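# Seat memory module, tuck cables, fit server air shroud

## Task

In the server's middle memory bank one module sits unlatched; push it fully down into its slot. On both sides of the server a cable hangs loose: lay each one down next to the memory so that it stays lower than the memory's top edge and within the space the air shroud's side walls will enclose. After that, lower the air shroud onto the memory and press until it sits fully in place.

## Robot and tools

Robot: two 6-joint arms, left_arm and right_arm, each ending in a two-finger gripper. Joint order for every arm, in commands and in result lists: waist, shoulder, elbow, forearm roll, wrist pitch, wrist roll. Stated ranges (rad): waist -3.491..3.491, shoulder -3.140..3.140, elbow -1.187..4.328, forearm roll -3.316..3.316, wrist pitch -3.140..3.140, wrist roll -3.927..3.927. Real ends may differ by up to 0.010 rad. A target beyond an end (and beyond the current angle) is clipped, or refused if more than 0.010 past; a result line "joint sent to its limit" reports clipping. right_arm's fingers are rigid. left_arm's fingers can fold: grip parts with the outer quarter of the pads near the tips; deeper grips may be loose or squeeze too hard, and pressing fingertips straight into a surface folds them quietly unless fully closed.

Frame: all hand poses are in the scene frame, metres, quaternion as w,x,y,z. Origin at table-top height midway between the nominal arm bases; +z up, +x out over the table, left_arm on +y. Actual bases sit off nominal (a BASES line gives calibrated spots if present); printed poses can be off by a few cm, more at long reach. Gripper axes: fingers point along its +z, close along its y. end_effector_position is the point between the closed pads; fingertips extend about 33 mm past it (gap up to 40 mm), about 9 mm when wide open.

Row format (both tools): one flat list of 18 numbers covering both arms, always all 18. Numbers 1-6: left_arm absolute joint target angles in rad (not offsets). 7-9: left gripper position, force_limit, speed, each in [-1, 1]. 10-18: same for right_arm. Gripper position is an absolute opening: +1 = 140 mm open, about -0.8 pads touch, -1 = close until blocked. force_limit (slow close, part up to 40 mm): about 14 N at -1, 40 N at 0, 58 N at +1; faster closes grip harder. speed: about 30 mm/s at -1, 140 at 0, 250 at +1. Both start at +1. To leave a gripper unchanged, resend its previous three numbers.

execute_actions(actions, cameras): actions is a list of actions; each action is a list of up to 15 rows, one row per 1/30 s step, the last row held if fewer than 15. An empty list just reports state. Joint targets advance only within fixed leads of measured angles and a 70 mm hand-jump cap, so far targets need several actions.

move(target, speed, blend, stop_force, zero, blocking, cameras): target is one 18-number row or a list of up to 15 rows; joints of both arms interpolate together to the absolute angles. speed: rad/s of the joint with farthest to travel, 0.01-3.92, default 0.5 (much too fast for contact). blend: rad corner rounding per waypoint, default 0. stop_force: 12-80 N, shared by both arms; an arm stops once the estimated push against its motion exceeds this over its zero (computed from joint torques; unavailable near singular poses, stretched reach or a straight wrist). zero (default true) re-zeroes before the move. blocking=false returns after about 0.5 s while the move continues; not allowed with stop_force. With stop_force, keep finger numbers identical across the list, and omit it when backing away from contact. Result adds a "move:" line: done, off_target, moving, held, fault, maybe limits=held.

wait(seconds 0-10): arms hold last command. stop(): brakes the running move; fingers continue. zoom_image(camera, region=[x0,y0,x1,y1] pixels, max 504x504) enlarges part of that camera's latest image. finished_scene(scene): give the current scene's number once the goal holds without the robot; irreversible.

Cameras (896x504 each): cam_head_left, cam_head_right, cam_high, cam_low, cam_left_wrist, cam_right_wrist. The cameras argument picks which images return: omitted/null/["all"] all, [] none.

Result lines: Joint positions and Joint velocities per arm (rad, rad/s; "within noise" means still); Joint targets = angles currently driven toward (resend these to hold still); Tool commands; object_status: 0 moving, 1 blocked while opening, 2 blocked while closing (a grip), 3 reached position or pads met. position_measured counts: 3 open, ~75 = 100 mm, 139 = 60 mm, 200 = 20 mm, 230 closed. To tighten a grip, raise force_limit and change position slightly (-1 to -0.98). Flange force: estimated external force on the gripper along its own x,y,z, includes held weight, noisy during acceleration. "joint command not followed" means the inter-arm clearance check altered targets. MOTOR HOT warns of overheating from long loads or pushing into unreachable poses; a 30-60 s brake stop follows.

Avoid: any outside force of 150 N on an arm or contact torque reaching 144 N m (waist, shoulder, elbow) or 36 N m (wrist joints), which freezes that arm for 10 s; commanding targets even slightly beyond a firm contact (arms are stiff); fast impacts; arms pressing on each other or a gripper closing on the other's fingers; dropping parts, releasing them while moving, or letting anything fall or stay off the table; heavy twisting or holding parts far off-centre. Note loose objects may occasionally get nudged.

Each tool is called in YAML: its name, and indented under it one key for each argument.

## Session

execute_actions:
  actions: []

zoom_image:
  camera: "cam_high"
  region: [280, 80, 600, 290]

zoom_image:
  camera: "cam_head_right"
  region: [370, 200, 550, 350]

zoom_image:
  camera: "cam_left_wrist"
  region: [200, 60, 560, 420]

Scene clock: 0.00 s.
left_arm: end_effector_position=(+0.4478, +0.0860, +0.2749) position_measured=3 object_status=3 end_effector_quat_wxyz=(+0.472, +0.656, -0.370, +0.459) | right_arm: end_effector_position=(+0.4907, -0.3739, +0.1573) position_measured=3 object_status=3 end_effector_quat_wxyz=(-0.096, +0.982, -0.110, +0.121)
Joint positions: left_arm=[0.315 0.245 -0.764 1.443 -1.493 -0.722] | right_arm=[0.441 0.015 -0.284 -0.051 -0.966 0.951]
Joint velocities: within noise
Flange force (N): no reading
Joint targets: left_arm=[0.315 0.245 -0.764 1.443 -1.493 -0.722] | right_arm=[0.441 0.015 -0.284 -0.051 -0.966 0.951]
Tool commands: left_gripper/position=+1.0 left_gripper/force_limit=+1.0 left_gripper/speed=+1.0 right_gripper/position=+1.0 right_gripper/force_limit=+1.0 right_gripper/speed=+1.0

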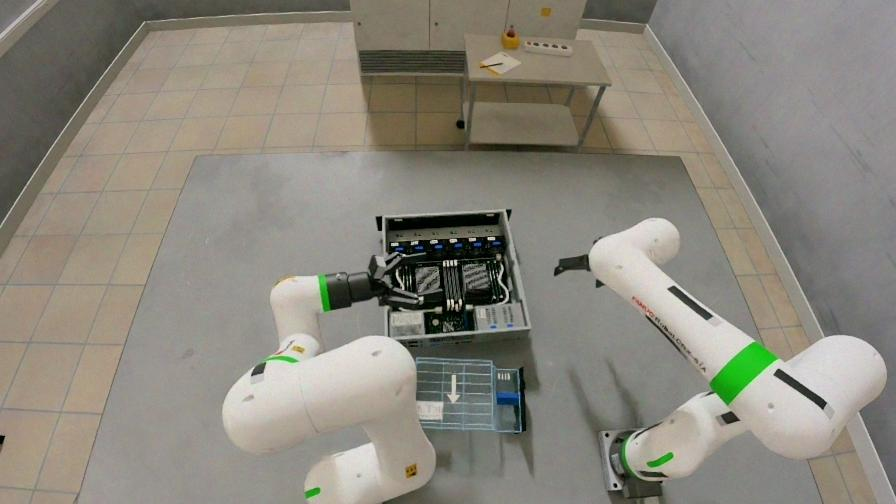

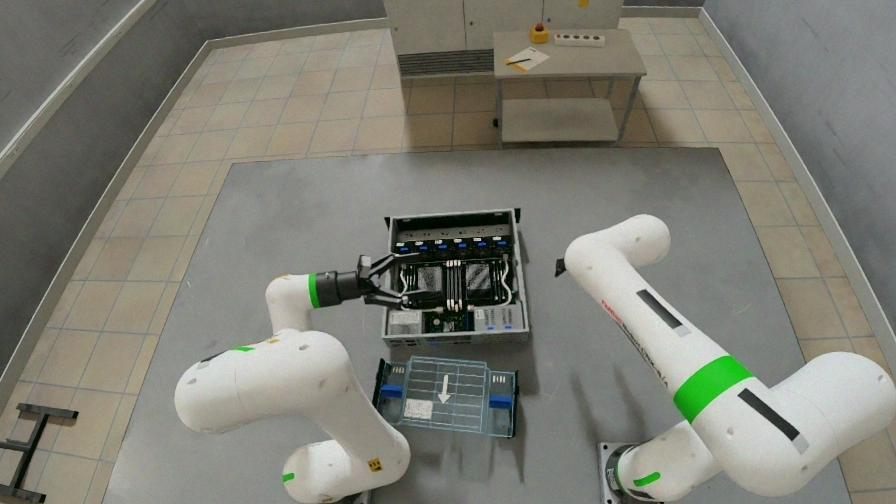

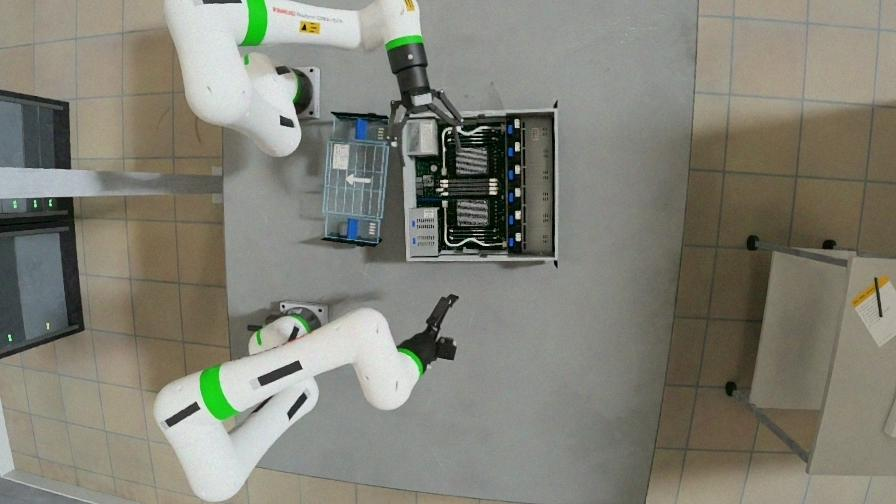

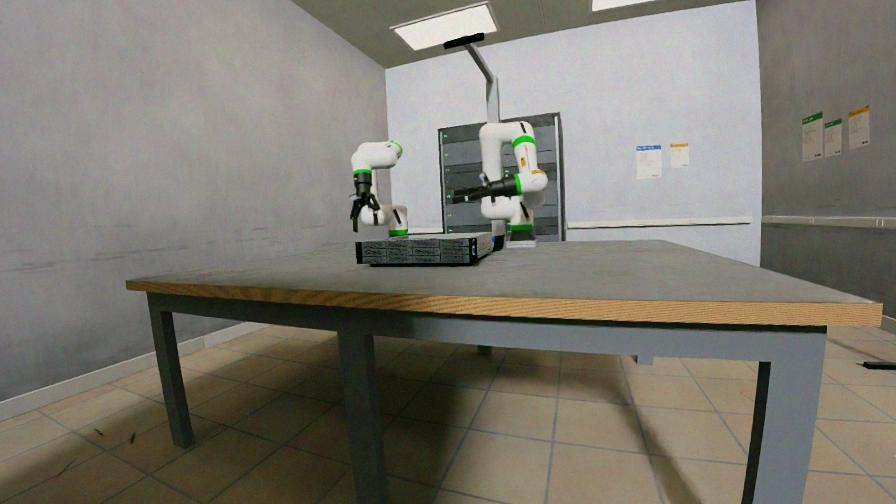

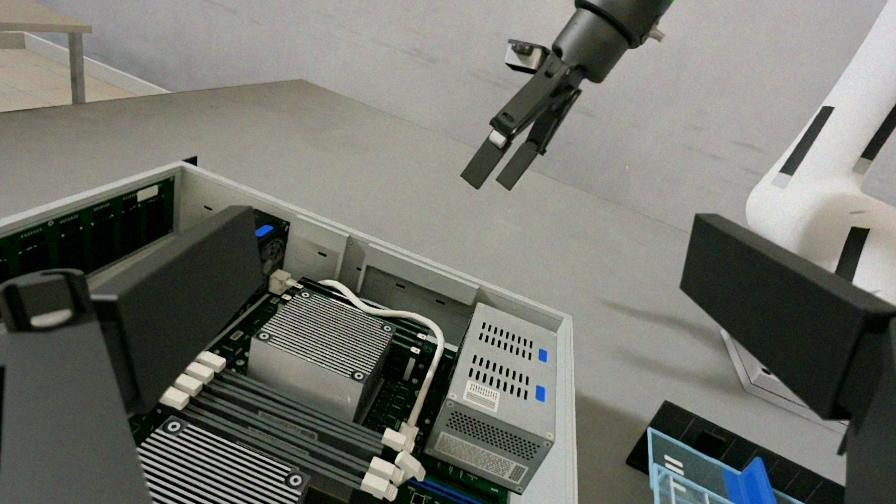

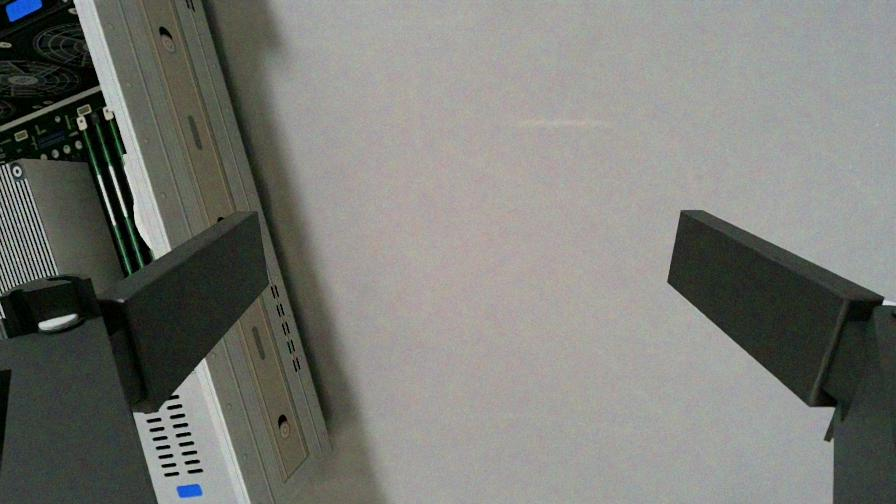

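Scaled by 1.575 from the camera's 896x504 image, which has a finer 1280x720 frame.

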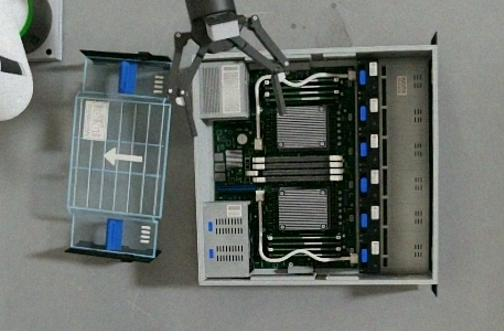

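Scaled by 2.800 from the camera's 896x504 image, which has a finer 1280x720 frame.

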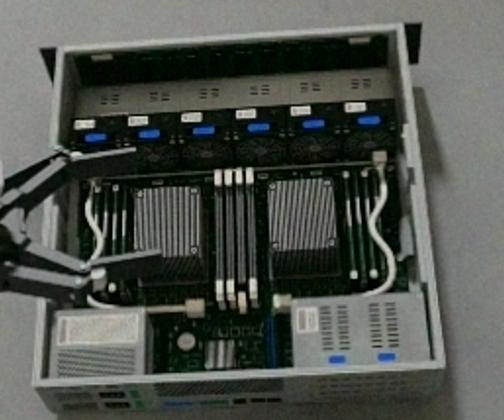

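Scaled by 1.400 from the camera's 896x504 image, which has a finer 1280x720 frame.

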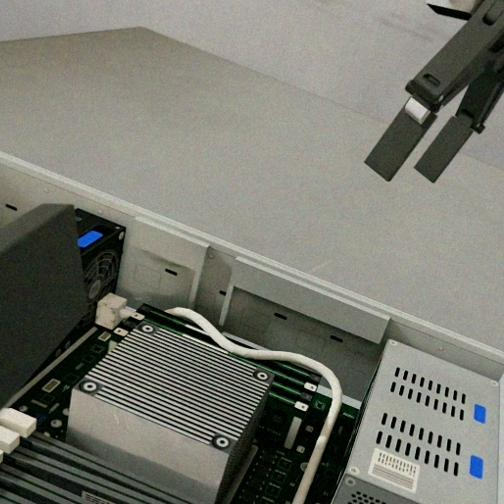

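move:
  target:
    - [0.315,0.245,0.3,1.443,-1.6,-0.722,1,0,0,0.3,0.05,0.1,0,-1.5,-0.5,1,0,0]
    - [-0.2781,0.3872,0.5202,0,-1.7038,0.2671,1,0,0,0.1,0.1,0.3,0,-1.77,-1.67,1,0,0]
  speed: 0.9
  blend: 0.2
  cameras: ["cam_left_wrist","cam_high"]

zoom_image:
  camera: "cam_left_wrist"
  region: [220, 20, 580, 220]

zoom_image:
  camera: "cam_high"
  region: [390, 100, 570, 280]

Scene clock: 15.53 s.
left_arm: end_effector_position=(+0.4633, +0.0245, +0.3000) position_measured=3 object_status=3 end_effector_quat_wxyz=(+0.000, +0.707, -0.707, +0.000) | right_arm: end_effector_position=(+0.4378, -0.5750, +0.3567) position_measured=3 object_status=3 end_effector_quat_wxyz=(+0.000, +0.010, +1.000, +0.000)
Joint positions: left_arm=[-0.278 0.387 0.52 0 -1.704 0.267] | right_arm=[0.1 0.1 0.3 0 -1.77 -1.67]
Joint velocities: within noise
Flange force (N): left_arm=[-4.3 -1.2 4.9] | right_arm=[6.2 -2.5 2.2]
Joint targets: left_arm=[-0.278 0.387 0.520 0.000 -1.704 0.267] | right_arm=[0.100 0.100 0.300 0.000 -1.770 -1.670]
move: done
Images, in order (width x height): cam_high 896x504, cam_left_wrist 896x504.

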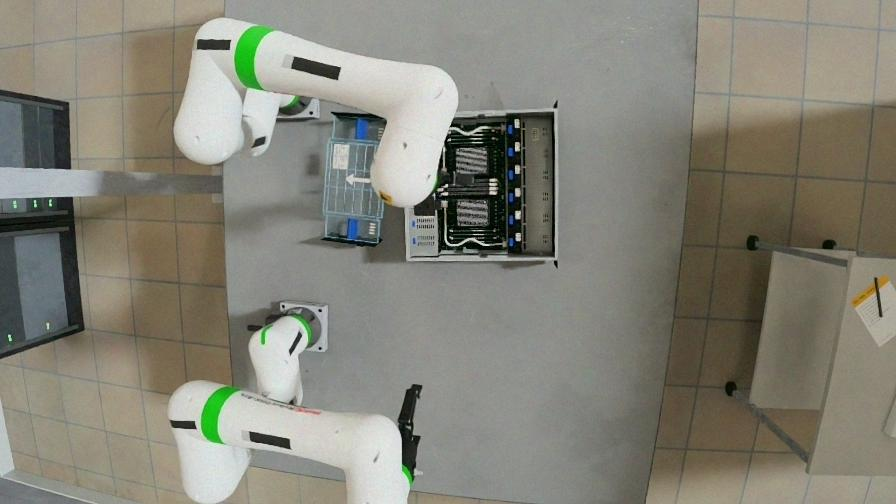

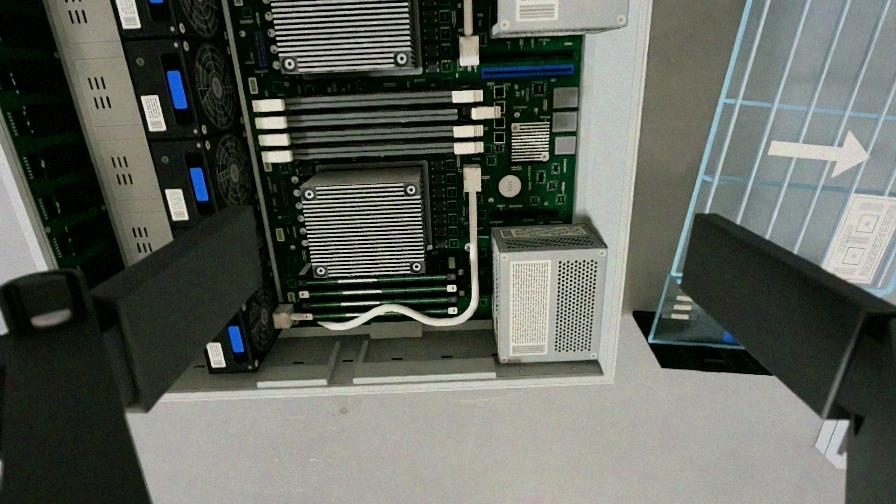

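Scaled by 1.400 from the camera's 896x504 image, which has a finer 1280x720 frame.

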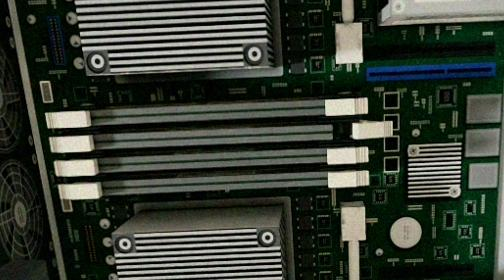

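Scaled by 2.800 from the camera's 896x504 image, which has a finer 1280x720 frame.

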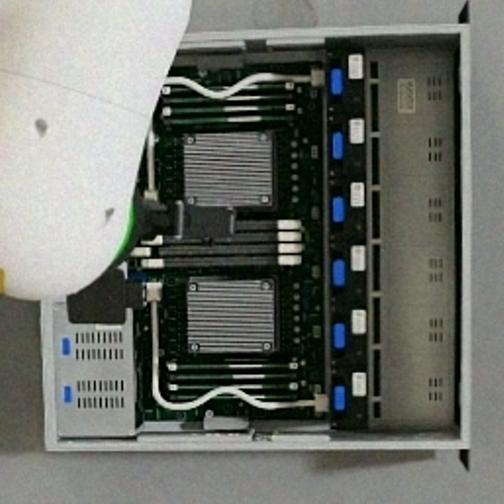

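move:
  target:
    - [-0.3115,0.4678,0.2820,0,-1.3850,-1.2353,-1,0,0,0.1,0.1,0.3,0,-1.77,-1.67,1,0,0]
  speed: 0.6
  cameras: ["cam_left_wrist"]

zoom_image:
  camera: "cam_left_wrist"
  region: [300, 20, 660, 240]

Scene clock: 30.40 s.
left_arm: end_effector_position=(+0.4790, -0.0008, +0.1498) position_measured=233 object_status=3 end_effector_quat_wxyz=(+0.000, -0.017, +1.000, +0.000) | right_arm: end_effector_position=(+0.4378, -0.5750, +0.3567) position_measured=3 object_status=3 end_effector_quat_wxyz=(+0.000, +0.010, +1.000, +0.000)
Joint positions: left_arm=[-0.311 0.468 0.282 0 -1.385 -1.235] | right_arm=[0.1 0.1 0.3 0 -1.77 -1.67]
Joint velocities: within noise
Flange force (N): left_arm=[-1.4 4.3 4.5] | right_arm=[5.4 -2.4 1.6]
Joint targets: left_arm=[-0.311 0.468 0.282 0.000 -1.385 -1.235] | right_arm=[0.100 0.100 0.300 0.000 -1.770 -1.670]
move: done
Images, in order (width x height): cam_left_wrist 896x504.

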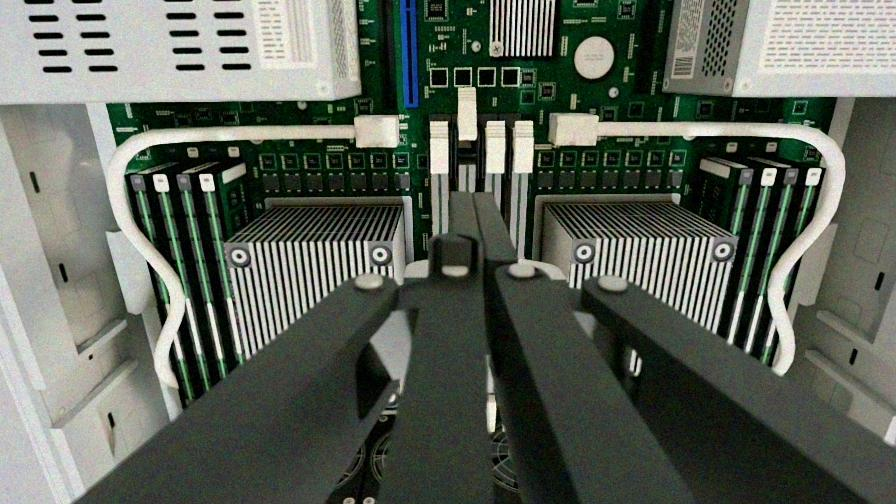

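Scaled by 1.400 from the camera's 896x504 image, which has a finer 1280x720 frame.

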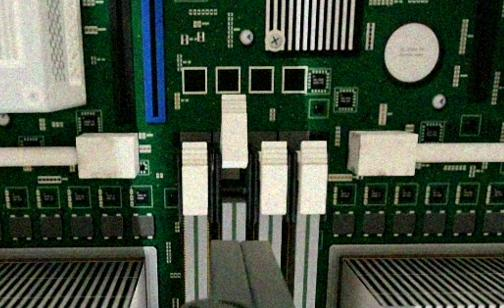

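move:
  target:
    - [-0.3096,0.4976,0.2357,0,-1.3089,-1.2372,-1,0,0,0.1,0.1,0.3,0,-1.77,-1.67,1,0,0]
  speed: 0.08
  stop_force: 14
  cameras: ["cam_left_wrist"]

zoom_image:
  camera: "cam_left_wrist"
  region: [380, 60, 580, 220]

Scene clock: 48.53 s.
left_arm: end_effector_position=(+0.4830, -0.0008, +0.1123) position_measured=233 object_status=3 end_effector_quat_wxyz=(+0.000, -0.017, +1.000, +0.000) | right_arm: end_effector_position=(+0.4378, -0.5750, +0.3567) position_measured=3 object_status=3 end_effector_quat_wxyz=(+0.000, +0.010, +1.000, +0.000)
Joint positions: left_arm=[-0.31 0.498 0.236 0 -1.309 -1.237] | right_arm=[0.1 0.1 0.3 0 -1.77 -1.67]
Joint velocities: within noise
Flange force (N): left_arm=[-1.1 4.4 4.2] | right_arm=[5.7 -2.5 1.8]
Joint targets: left_arm=[-0.310 0.498 0.236 0.000 -1.309 -1.237] | right_arm=[0.100 0.100 0.300 0.000 -1.770 -1.670]
move: done
Images, in order (width x height): cam_left_wrist 896x504.

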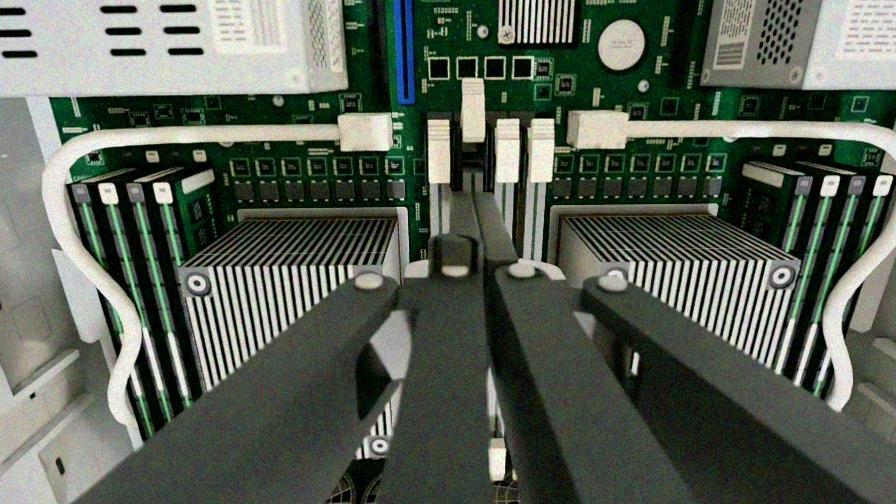

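Scaled by 2.520 from the camera's 896x504 image, which has a finer 1280x720 frame.

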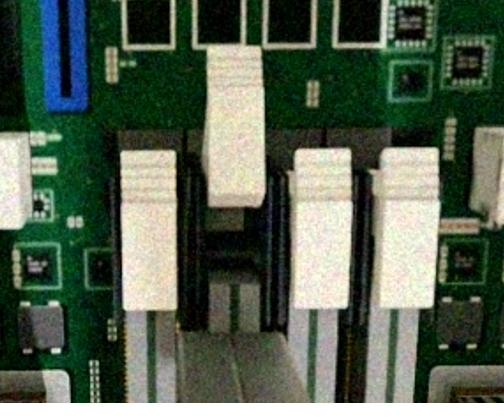

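move:
  target:
    - [-0.3096,0.5102,0.2106,0,-1.2712,-1.2372,-1,0,0,0.1,0.1,0.3,0,-1.77,-1.67,1,0,0]
  speed: 0.02
  stop_force: 60
  cameras: ["cam_left_wrist"]

zoom_image:
  camera: "cam_left_wrist"
  region: [380, 60, 580, 220]

Scene clock: 55.77 s.
left_arm: end_effector_position=(+0.4831, -0.0009, +0.1013) position_measured=233 object_status=3 end_effector_quat_wxyz=(+0.000, -0.017, +1.000, +0.000) | right_arm: end_effector_position=(+0.4378, -0.5750, +0.3567) position_measured=3 object_status=3 end_effector_quat_wxyz=(+0.000, +0.010, +1.000, +0.000)
Joint positions: left_arm=[-0.31 0.505 0.22 0 -1.285 -1.237] | right_arm=[0.1 0.1 0.3 0 -1.77 -1.67]
Joint velocities: within noise
Flange force (N): left_arm=[21.2 15.4 -67.2] | right_arm=[5.2 -2.7 1.7]
Joint targets: left_arm=[-0.310 0.505 0.220 0.000 -1.285 -1.237] | right_arm=[0.100 0.100 0.300 0.000 -1.770 -1.670]
move: contact (left_arm); left_arm: the wrist pitch is farthest, 0.014 rad from its target
Images, in order (width x height): cam_left_wrist 896x504.

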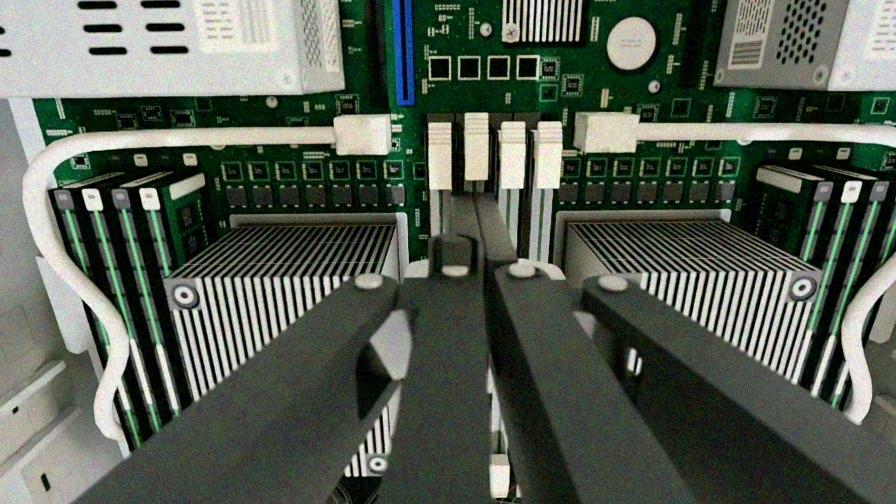

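Scaled by 2.520 from the camera's 896x504 image, which has a finer 1280x720 frame.

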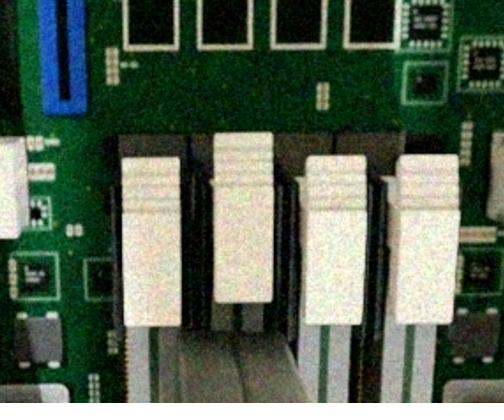

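move:
  target:
    - [-0.3096,0.5102,0.2106,0,-1.2712,-1.2372,-1,0,0,0.1,0.1,0.3,0,-1.77,-1.67,1,0,0]
  speed: 0.02
  stop_force: 80
  zero: false
  cameras: ["cam_left_wrist"]

zoom_image:
  camera: "cam_left_wrist"
  region: [380, 60, 580, 220]

Scene clock: 61.07 s.
left_arm: end_effector_position=(+0.4831, -0.0009, +0.1009) position_measured=233 object_status=3 end_effector_quat_wxyz=(+0.000, -0.017, +1.000, +0.000) | right_arm: end_effector_position=(+0.4378, -0.5750, +0.3567) position_measured=3 object_status=3 end_effector_quat_wxyz=(+0.000, +0.010, +1.000, +0.000)
Joint positions: left_arm=[-0.31 0.505 0.22 0 -1.285 -1.237] | right_arm=[0.1 0.1 0.3 0 -1.77 -1.67]
Joint velocities: within noise
Flange force (N): left_arm=[24.7 19.0 -84.9] | right_arm=[5.7 -2.8 1.7]
Joint targets: left_arm=[-0.310 0.505 0.220 0.000 -1.285 -1.237] | right_arm=[0.100 0.100 0.300 0.000 -1.770 -1.670]
move: contact (left_arm); left_arm: the wrist pitch is farthest, 0.013 rad from its target
Images, in order (width x height): cam_left_wrist 896x504.

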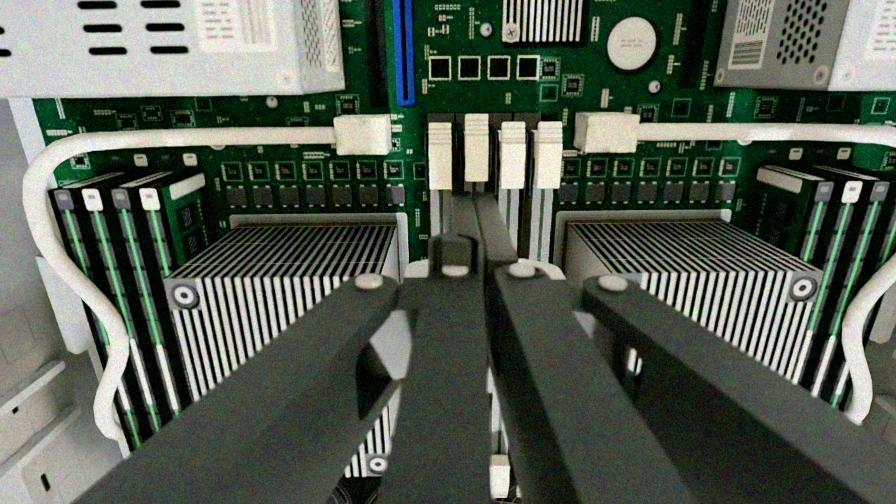

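Scaled by 2.520 from the camera's 896x504 image, which has a finer 1280x720 frame.

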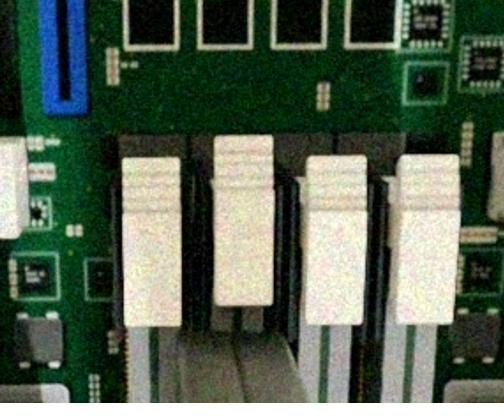

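move:
  target:
    - [-0.3096,0.5060,0.2187,0,-1.2835,-1.2372,-1,0,0,0.1,0.1,0.3,0,-1.77,-1.67,1,0,0]
  speed: 0.02
  cameras: ["cam_left_wrist"]

zoom_image:
  camera: "cam_left_wrist"
  region: [380, 60, 580, 220]

Scene clock: 67.70 s.
left_arm: end_effector_position=(+0.4830, -0.0008, +0.1002) position_measured=233 object_status=3 end_effector_quat_wxyz=(+0.000, -0.017, +1.000, +0.000) | right_arm: end_effector_position=(+0.4378, -0.5750, +0.3567) position_measured=3 object_status=3 end_effector_quat_wxyz=(+0.000, +0.010, +1.000, +0.000)
Joint positions: left_arm=[-0.31 0.506 0.219 0 -1.284 -1.237] | right_arm=[0.1 0.1 0.3 0 -1.77 -1.67]
Joint velocities: within noise
Flange force (N): left_arm=[28.3 24.5 -115.9] | right_arm=[5.4 -2.7 1.5]
Joint targets: left_arm=[-0.310 0.506 0.219 0.000 -1.284 -1.237] | right_arm=[0.100 0.100 0.300 0.000 -1.770 -1.670]
move: done
Images, in order (width x height): cam_left_wrist 896x504.

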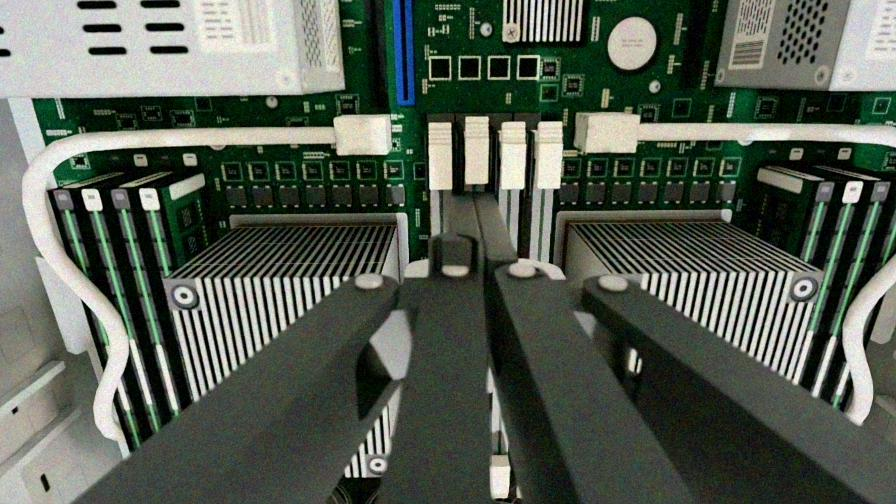

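Scaled by 2.520 from the camera's 896x504 image, which has a finer 1280x720 frame.

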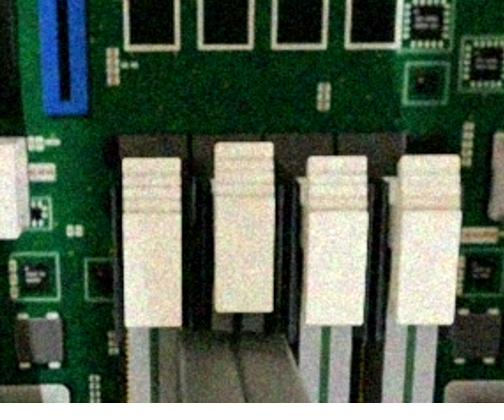

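move:
  target:
    - [-0.3096,0.5063,0.2181,0,-1.2826,-1.2372,-1,0,0,0.1,0.1,0.3,0,-1.77,-1.67,1,0,0]
  speed: 0.02
  cameras: ["cam_left_wrist"]

zoom_image:
  camera: "cam_left_wrist"
  region: [380, 60, 580, 220]

Scene clock: 83.97 s.
left_arm: end_effector_position=(+0.4830, -0.0008, +0.0997) position_measured=233 object_status=3 end_effector_quat_wxyz=(+0.000, -0.017, +1.000, +0.000) | right_arm: end_effector_position=(+0.4378, -0.5750, +0.3567) position_measured=3 object_status=3 end_effector_quat_wxyz=(+0.000, +0.010, +1.000, +0.000)
Joint positions: left_arm=[-0.31 0.506 0.218 0 -1.283 -1.237] | right_arm=[0.1 0.1 0.3 0 -1.77 -1.67]
Joint velocities: within noise
Flange force (N): left_arm=[32.6 27.6 -129.6] | right_arm=[5.6 -2.8 1.7]
Joint targets: left_arm=[-0.310 0.506 0.218 0.000 -1.283 -1.237] | right_arm=[0.100 0.100 0.300 0.000 -1.770 -1.670]
move: done
Images, in order (width x height): cam_left_wrist 896x504.

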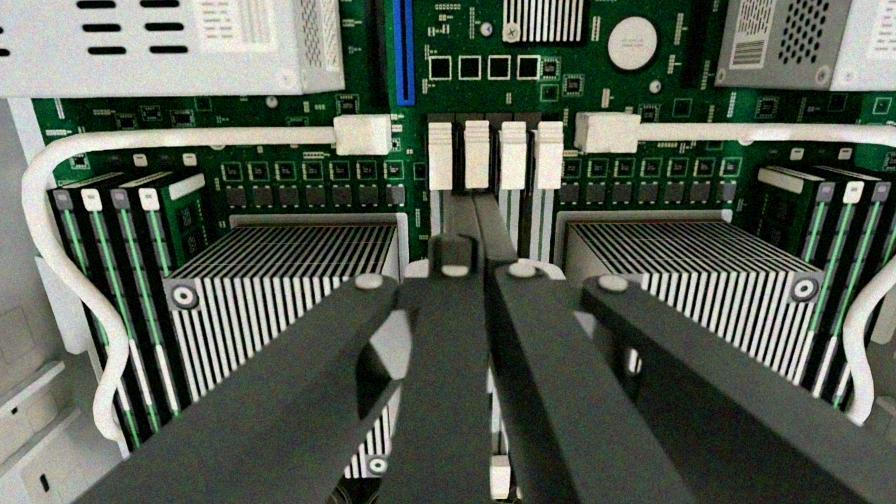

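Scaled by 2.520 from the camera's 896x504 image, which has a finer 1280x720 frame.

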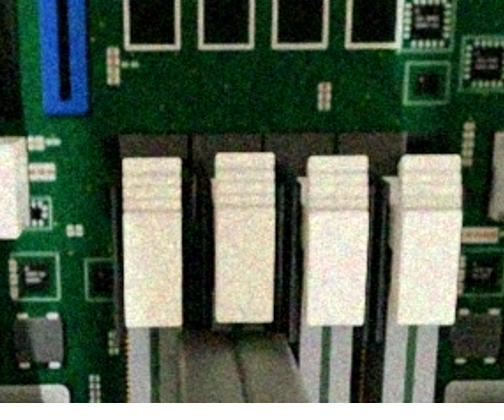

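move:
  target:
    - [-0.3096,0.4976,0.2357,0,-1.3089,-1.2372,-1,0,0,0.1,0.1,0.3,0,-1.77,-1.67,1,0,0]
  speed: 0.08
  cameras: ["cam_left_wrist"]

zoom_image:
  camera: "cam_left_wrist"
  region: [380, 60, 580, 220]

Scene clock: 88.90 s.
left_arm: end_effector_position=(+0.4830, -0.0008, +0.1122) position_measured=233 object_status=3 end_effector_quat_wxyz=(+0.000, -0.017, +1.000, +0.000) | right_arm: end_effector_position=(+0.4378, -0.5750, +0.3567) position_measured=3 object_status=3 end_effector_quat_wxyz=(+0.000, +0.010, +1.000, +0.000)
Joint positions: left_arm=[-0.31 0.498 0.236 0 -1.309 -1.237] | right_arm=[0.1 0.1 0.3 0 -1.77 -1.67]
Joint velocities: within noise
Flange force (N): left_arm=[-1.6 4.1 4.0] | right_arm=[6.0 -2.6 1.9]
Joint targets: left_arm=[-0.310 0.498 0.236 0.000 -1.309 -1.237] | right_arm=[0.100 0.100 0.300 0.000 -1.770 -1.670]
move: done
Images, in order (width x height): cam_left_wrist 896x504.

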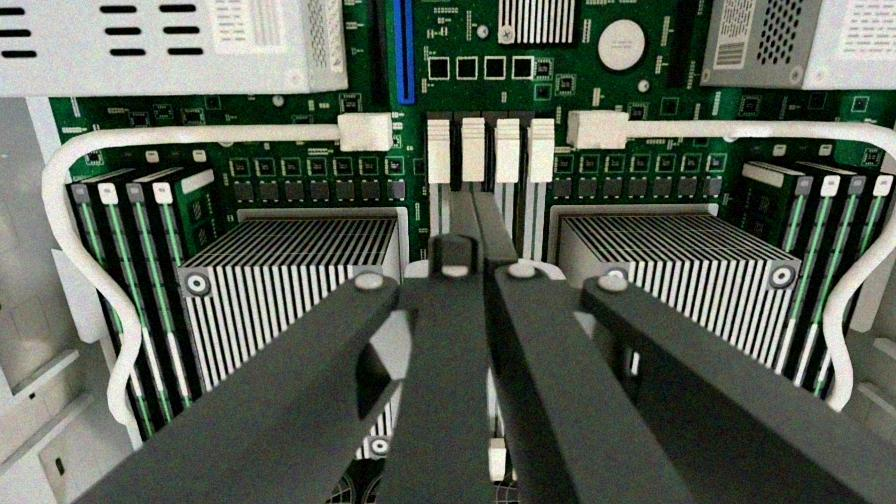

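Scaled by 2.520 from the camera's 896x504 image, which has a finer 1280x720 frame.

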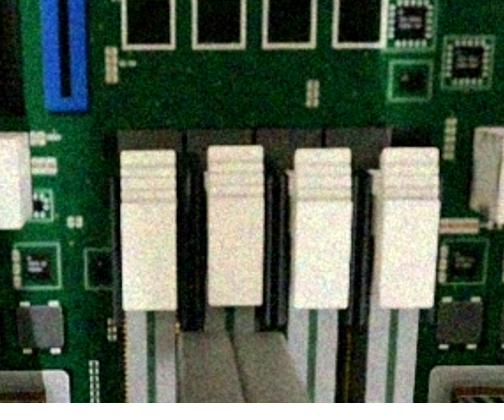

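move:
  target:
    - [-0.3107,0.4923,0.2276,0,-1.3061,-1.2361,-1,0,0,0.1,0.1,0.3,0,-1.77,-1.67,1,0,0]
  speed: 0.05
  cameras: []

move:
  target:
    - [-0.3107,0.5047,0.2026,0,-1.2687,-1.2361,-1,0,0,0.1,0.1,0.3,0,-1.77,-1.67,1,0,0]
  speed: 0.02
  stop_force: 80
  cameras: ["cam_left_wrist"]

zoom_image:
  camera: "cam_left_wrist"
  region: [380, 60, 580, 220]

Scene clock: 106.50 s.
left_arm: end_effector_position=(+0.4805, -0.0008, +0.1121) position_measured=233 object_status=3 end_effector_quat_wxyz=(+0.000, -0.017, +1.000, +0.000) | right_arm: end_effector_position=(+0.4378, -0.5750, +0.3567) position_measured=3 object_status=3 end_effector_quat_wxyz=(+0.000, +0.010, +1.000, +0.000)
Joint positions: left_arm=[-0.311 0.492 0.228 0 -1.306 -1.236] | right_arm=[0.1 0.1 0.3 0 -1.77 -1.67]
Joint velocities: within noise
Flange force (N): left_arm=[-1.8 4.0 4.2] | right_arm=[5.8 -2.7 1.6]
Joint targets: left_arm=[-0.311 0.492 0.228 0.000 -1.306 -1.236] | right_arm=[0.100 0.100 0.300 0.000 -1.770 -1.670]
move: done
No camera images: "cameras" was empty.

Scene clock: 108.33 s.
left_arm: end_effector_position=(+0.4806, -0.0009, +0.1012) position_measured=233 object_status=3 end_effector_quat_wxyz=(+0.000, -0.017, +1.000, +0.000) | right_arm: end_effector_position=(+0.4378, -0.5750, +0.3567) position_measured=3 object_status=3 end_effector_quat_wxyz=(+0.000, +0.010, +1.000, +0.000)
Joint positions: left_arm=[-0.311 0.5 0.212 0 -1.282 -1.236] | right_arm=[0.1 0.1 0.3 0 -1.77 -1.67]
Joint velocities: within noise
Flange force (N): left_arm=[11.8 27.0 -84.0] | right_arm=[5.6 -3.0 1.5]
Joint targets: left_arm=[-0.311 0.500 0.212 0.000 -1.282 -1.236] | right_arm=[0.100 0.100 0.300 0.000 -1.770 -1.670]
move: contact (left_arm); left_arm: the wrist pitch is farthest, 0.014 rad from its target
Images, in order (width x height): cam_left_wrist 896x504.

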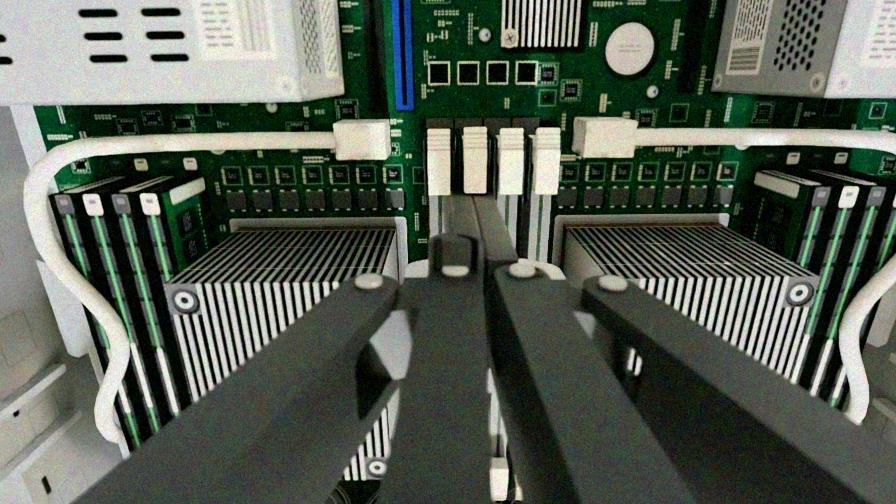

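Scaled by 2.520 from the camera's 896x504 image, which has a finer 1280x720 frame.

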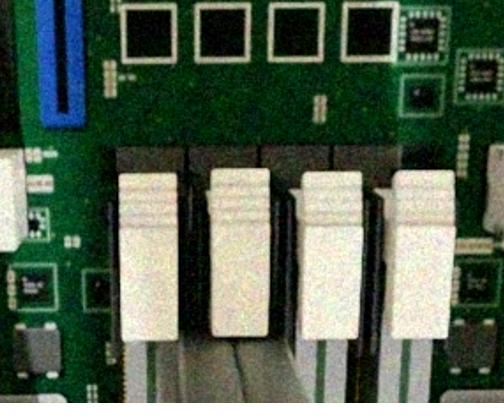

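move:
  target:
    - [-0.3107,0.4923,0.2276,0,-1.3061,-1.2361,-1,0,0,0.1,0.1,0.3,0,-1.77,-1.67,1,0,0]
    - [-0.25,0.40,0.38,0,-1.55,-1.2961,-1,0,0,0.1,0.1,0.3,0,-1.77,-1.67,1,0,0]
  speed: [0.08,0.3]
  cameras: ["cam_left_wrist","cam_head_right"]

zoom_image:
  camera: "cam_left_wrist"
  region: [300, 60, 500, 220]

zoom_image:
  camera: "cam_head_right"
  region: [410, 240, 500, 330]

Scene clock: 118.07 s.
left_arm: end_effector_position=(+0.4796, +0.0372, +0.2323) position_measured=233 object_status=3 end_effector_quat_wxyz=(+0.000, -0.017, +1.000, +0.000) | right_arm: end_effector_position=(+0.4378, -0.5750, +0.3567) position_measured=3 object_status=3 end_effector_quat_wxyz=(+0.000, +0.010, +1.000, +0.000)
Joint positions: left_arm=[-0.25 0.4 0.38 0 -1.55 -1.296] | right_arm=[0.1 0.1 0.3 0 -1.77 -1.67]
Joint velocities: within noise
Flange force (N): left_arm=[0.5 5.5 6.2] | right_arm=[5.3 -2.8 1.9]
Joint targets: left_arm=[-0.250 0.400 0.380 0.000 -1.550 -1.296] | right_arm=[0.100 0.100 0.300 0.000 -1.770 -1.670]
move: done
Images, in order (width x height): cam_head_right 896x504, cam_left_wrist 896x504.

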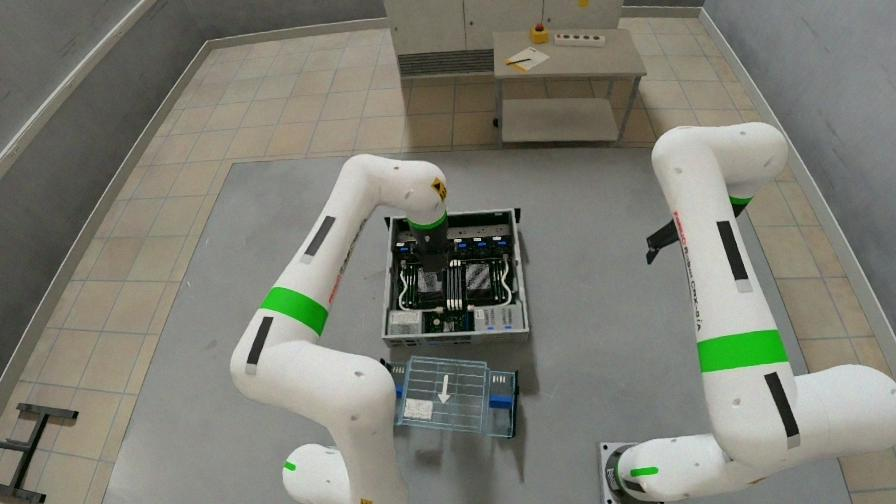

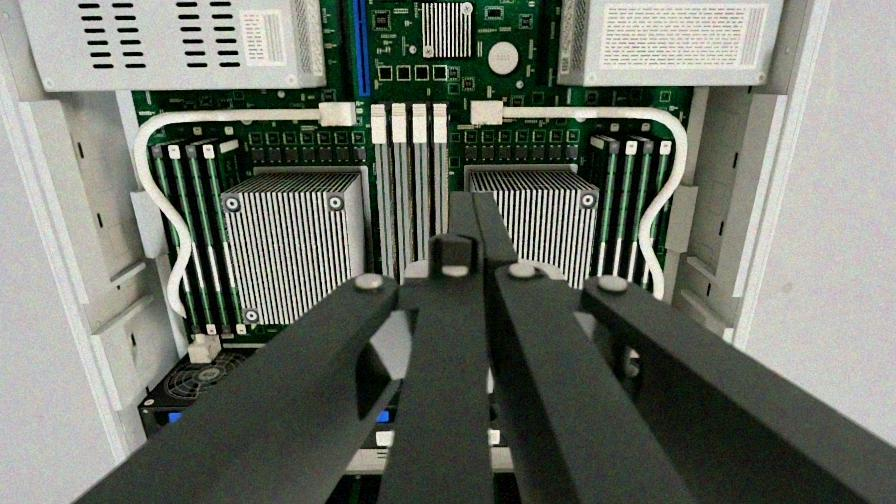

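Scaled by 2.520 from the camera's 896x504 image, which has a finer 1280x720 frame.

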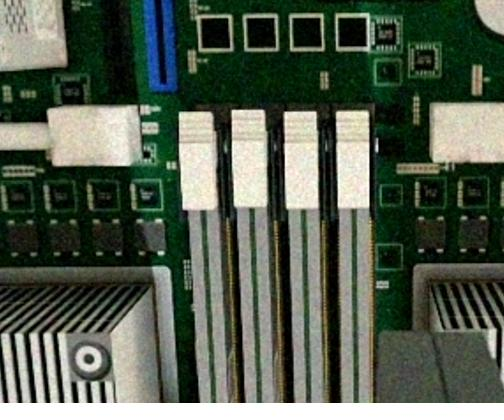

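Scaled by 5.600 from the camera's 896x504 image, which has a finer 1280x720 frame.

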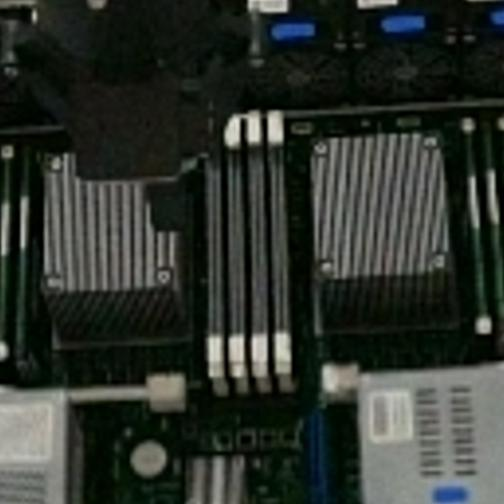

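move:
  target:
    - [-0.0218,0.445,0.22,0,-1.34,-1.5250,-0.35,-1,-1,0.1,0.1,0.3,0,-1.77,-1.67,1,0,0]
    - [-0.0218,0.4618,0.1664,0,-1.2754,-1.5250,-0.35,-1,-1,0.1,0.1,0.3,0,-1.77,-1.67,1,0,0]
  speed: [0.4,0.15]
  cameras: ["cam_left_wrist"]

zoom_image:
  camera: "cam_left_wrist"
  region: [300, 0, 660, 290]

Scene clock: 136.07 s.
left_arm: end_effector_position=(+0.5300, +0.1668, +0.1052) position_measured=173 object_status=0 end_effector_quat_wxyz=(+0.000, -0.017, +1.000, +0.000) | right_arm: end_effector_position=(+0.4378, -0.5750, +0.3567) position_measured=3 object_status=3 end_effector_quat_wxyz=(+0.000, +0.010, +1.000, +0.000)
Joint positions: left_arm=[-0.022 0.462 0.166 0 -1.275 -1.525] | right_arm=[0.1 0.1 0.3 0 -1.77 -1.67]
Joint velocities: within noise
Flange force (N): left_arm=[-1.1 4.2 4.9] | right_arm=[5.7 -2.6 2.1]
Joint targets: left_arm=[-0.022 0.462 0.166 0.000 -1.275 -1.525] | right_arm=[0.100 0.100 0.300 0.000 -1.770 -1.670]
move: done
Images, in order (width x height): cam_left_wrist 896x504.

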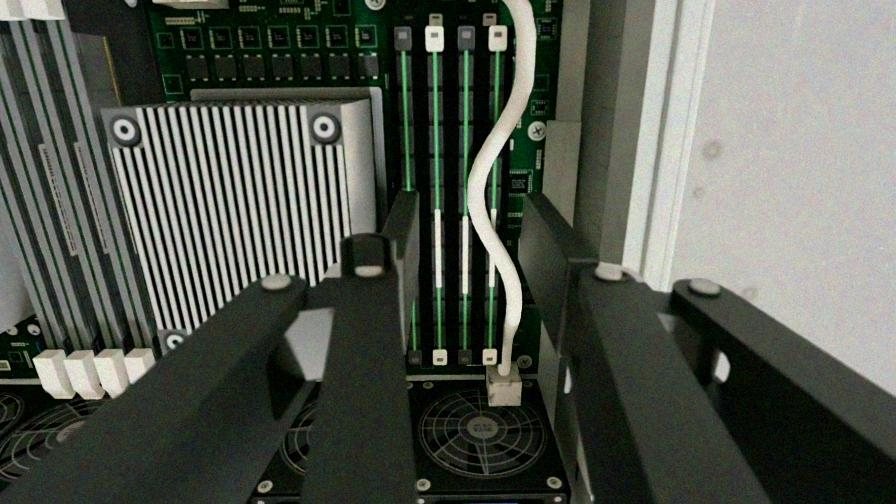

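Scaled by 1.400 from the camera's 896x504 image, which has a finer 1280x720 frame.

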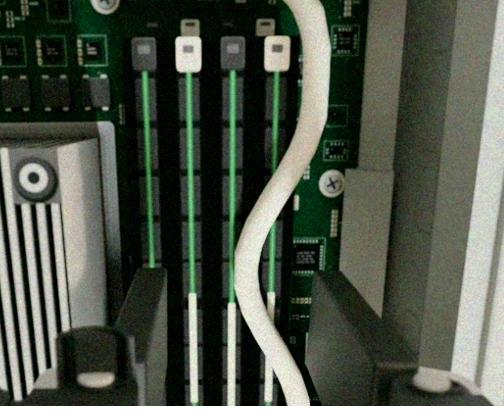

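move:
  target:
    - [-0.0218,0.4727,0.1468,0,-1.2449,-1.5250,-0.35,-1,-1,0.1,0.1,0.3,0,-1.77,-1.67,1,0,0]
  speed: 0.04
  stop_force: 12
  cameras: []

move:
  target:
    - [-0.0218,0.4727,0.1468,0,-1.2449,-1.5250,-1,-1,-1,0.1,0.1,0.3,0,-1.77,-1.67,1,0,0]
  speed: 0.04
  cameras: []

wait:
  seconds: 0.8
  cameras: ["cam_left_wrist"]

Scene clock: 143.07 s.
left_arm: end_effector_position=(+0.5299, +0.1667, +0.0907) position_measured=173 object_status=3 end_effector_quat_wxyz=(+0.000, -0.017, +1.000, +0.000) | right_arm: end_effector_position=(+0.4378, -0.5750, +0.3567) position_measured=3 object_status=3 end_effector_quat_wxyz=(+0.000, +0.010, +1.000, +0.000)
Joint positions: left_arm=[-0.022 0.473 0.147 0 -1.245 -1.525] | right_arm=[0.1 0.1 0.3 0 -1.77 -1.67]
Joint velocities: within noise
Flange force (N): left_arm=[-0.6 4.3 4.5] | right_arm=[5.7 -2.8 1.8]
Joint targets: left_arm=[-0.022 0.473 0.147 0.000 -1.245 -1.525] | right_arm=[0.100 0.100 0.300 0.000 -1.770 -1.670]
move: done
No camera images: "cameras" was empty.

Scene clock: 144.23 s.
left_arm: end_effector_position=(+0.5299, +0.1667, +0.0907) position_measured=216 object_status=0 end_effector_quat_wxyz=(+0.000, -0.017, +1.000, +0.000) | right_arm: end_effector_position=(+0.4378, -0.5750, +0.3567) position_measured=3 object_status=3 end_effector_quat_wxyz=(+0.000, +0.010, +1.000, +0.000)
Joint positions: left_arm=[-0.022 0.473 0.147 0 -1.245 -1.525] | right_arm=[0.1 0.1 0.3 0 -1.77 -1.67]
Joint velocities: within noise
Flange force (N): left_arm=[4.0 0.1 -2.7] | right_arm=[5.5 -2.5 1.6]
Joint targets: left_arm=[-0.022 0.473 0.147 0.000 -1.245 -1.525] | right_arm=[0.100 0.100 0.300 0.000 -1.770 -1.670]
move: done
No camera images: "cameras" was empty.

Scene clock: 145.03 s.
left_arm: end_effector_position=(+0.5299, +0.1667, +0.0907) position_measured=216 object_status=2 end_effector_quat_wxyz=(+0.000, -0.017, +1.000, +0.000) | right_arm: end_effector_position=(+0.4378, -0.5750, +0.3567) position_measured=3 object_status=3 end_effector_quat_wxyz=(+0.000, +0.010, +1.000, +0.000)
Joint positions: left_arm=[-0.022 0.473 0.147 0 -1.245 -1.525] | right_arm=[0.1 0.1 0.3 0 -1.77 -1.67]
Joint velocities: within noise
Flange force (N): left_arm=[4.5 -0.3 -3.2] | right_arm=[5.5 -2.8 1.8]
Joint targets: left_arm=[-0.022 0.473 0.147 0.000 -1.245 -1.525] | right_arm=[0.100 0.100 0.300 0.000 -1.770 -1.670]
Tool commands: left_gripper/position=-1.0 left_gripper/force_limit=-1.0 left_gripper/speed=-1.0 right_gripper/position=+1.0 right_gripper/force_limit=+0.0 right_gripper/speed=+0.0
wait: 0.80 s; at rest by 0.17 s
Images, in order (width x height): cam_left_wrist 896x504.

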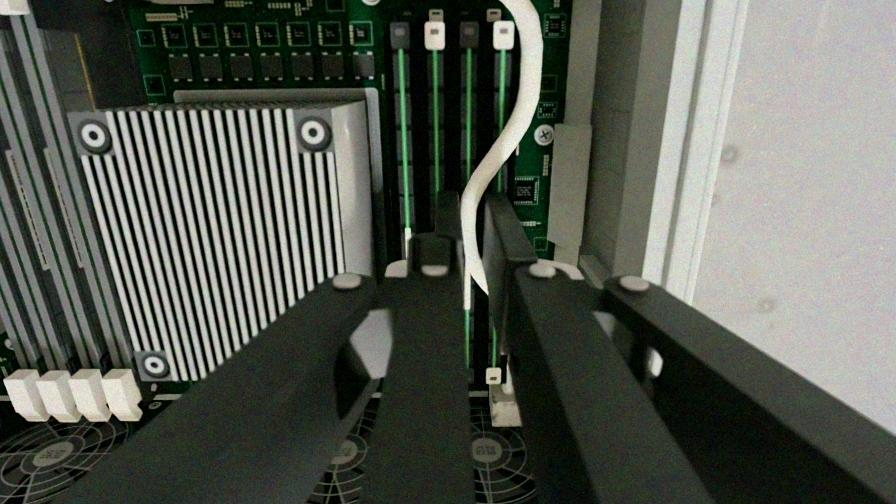

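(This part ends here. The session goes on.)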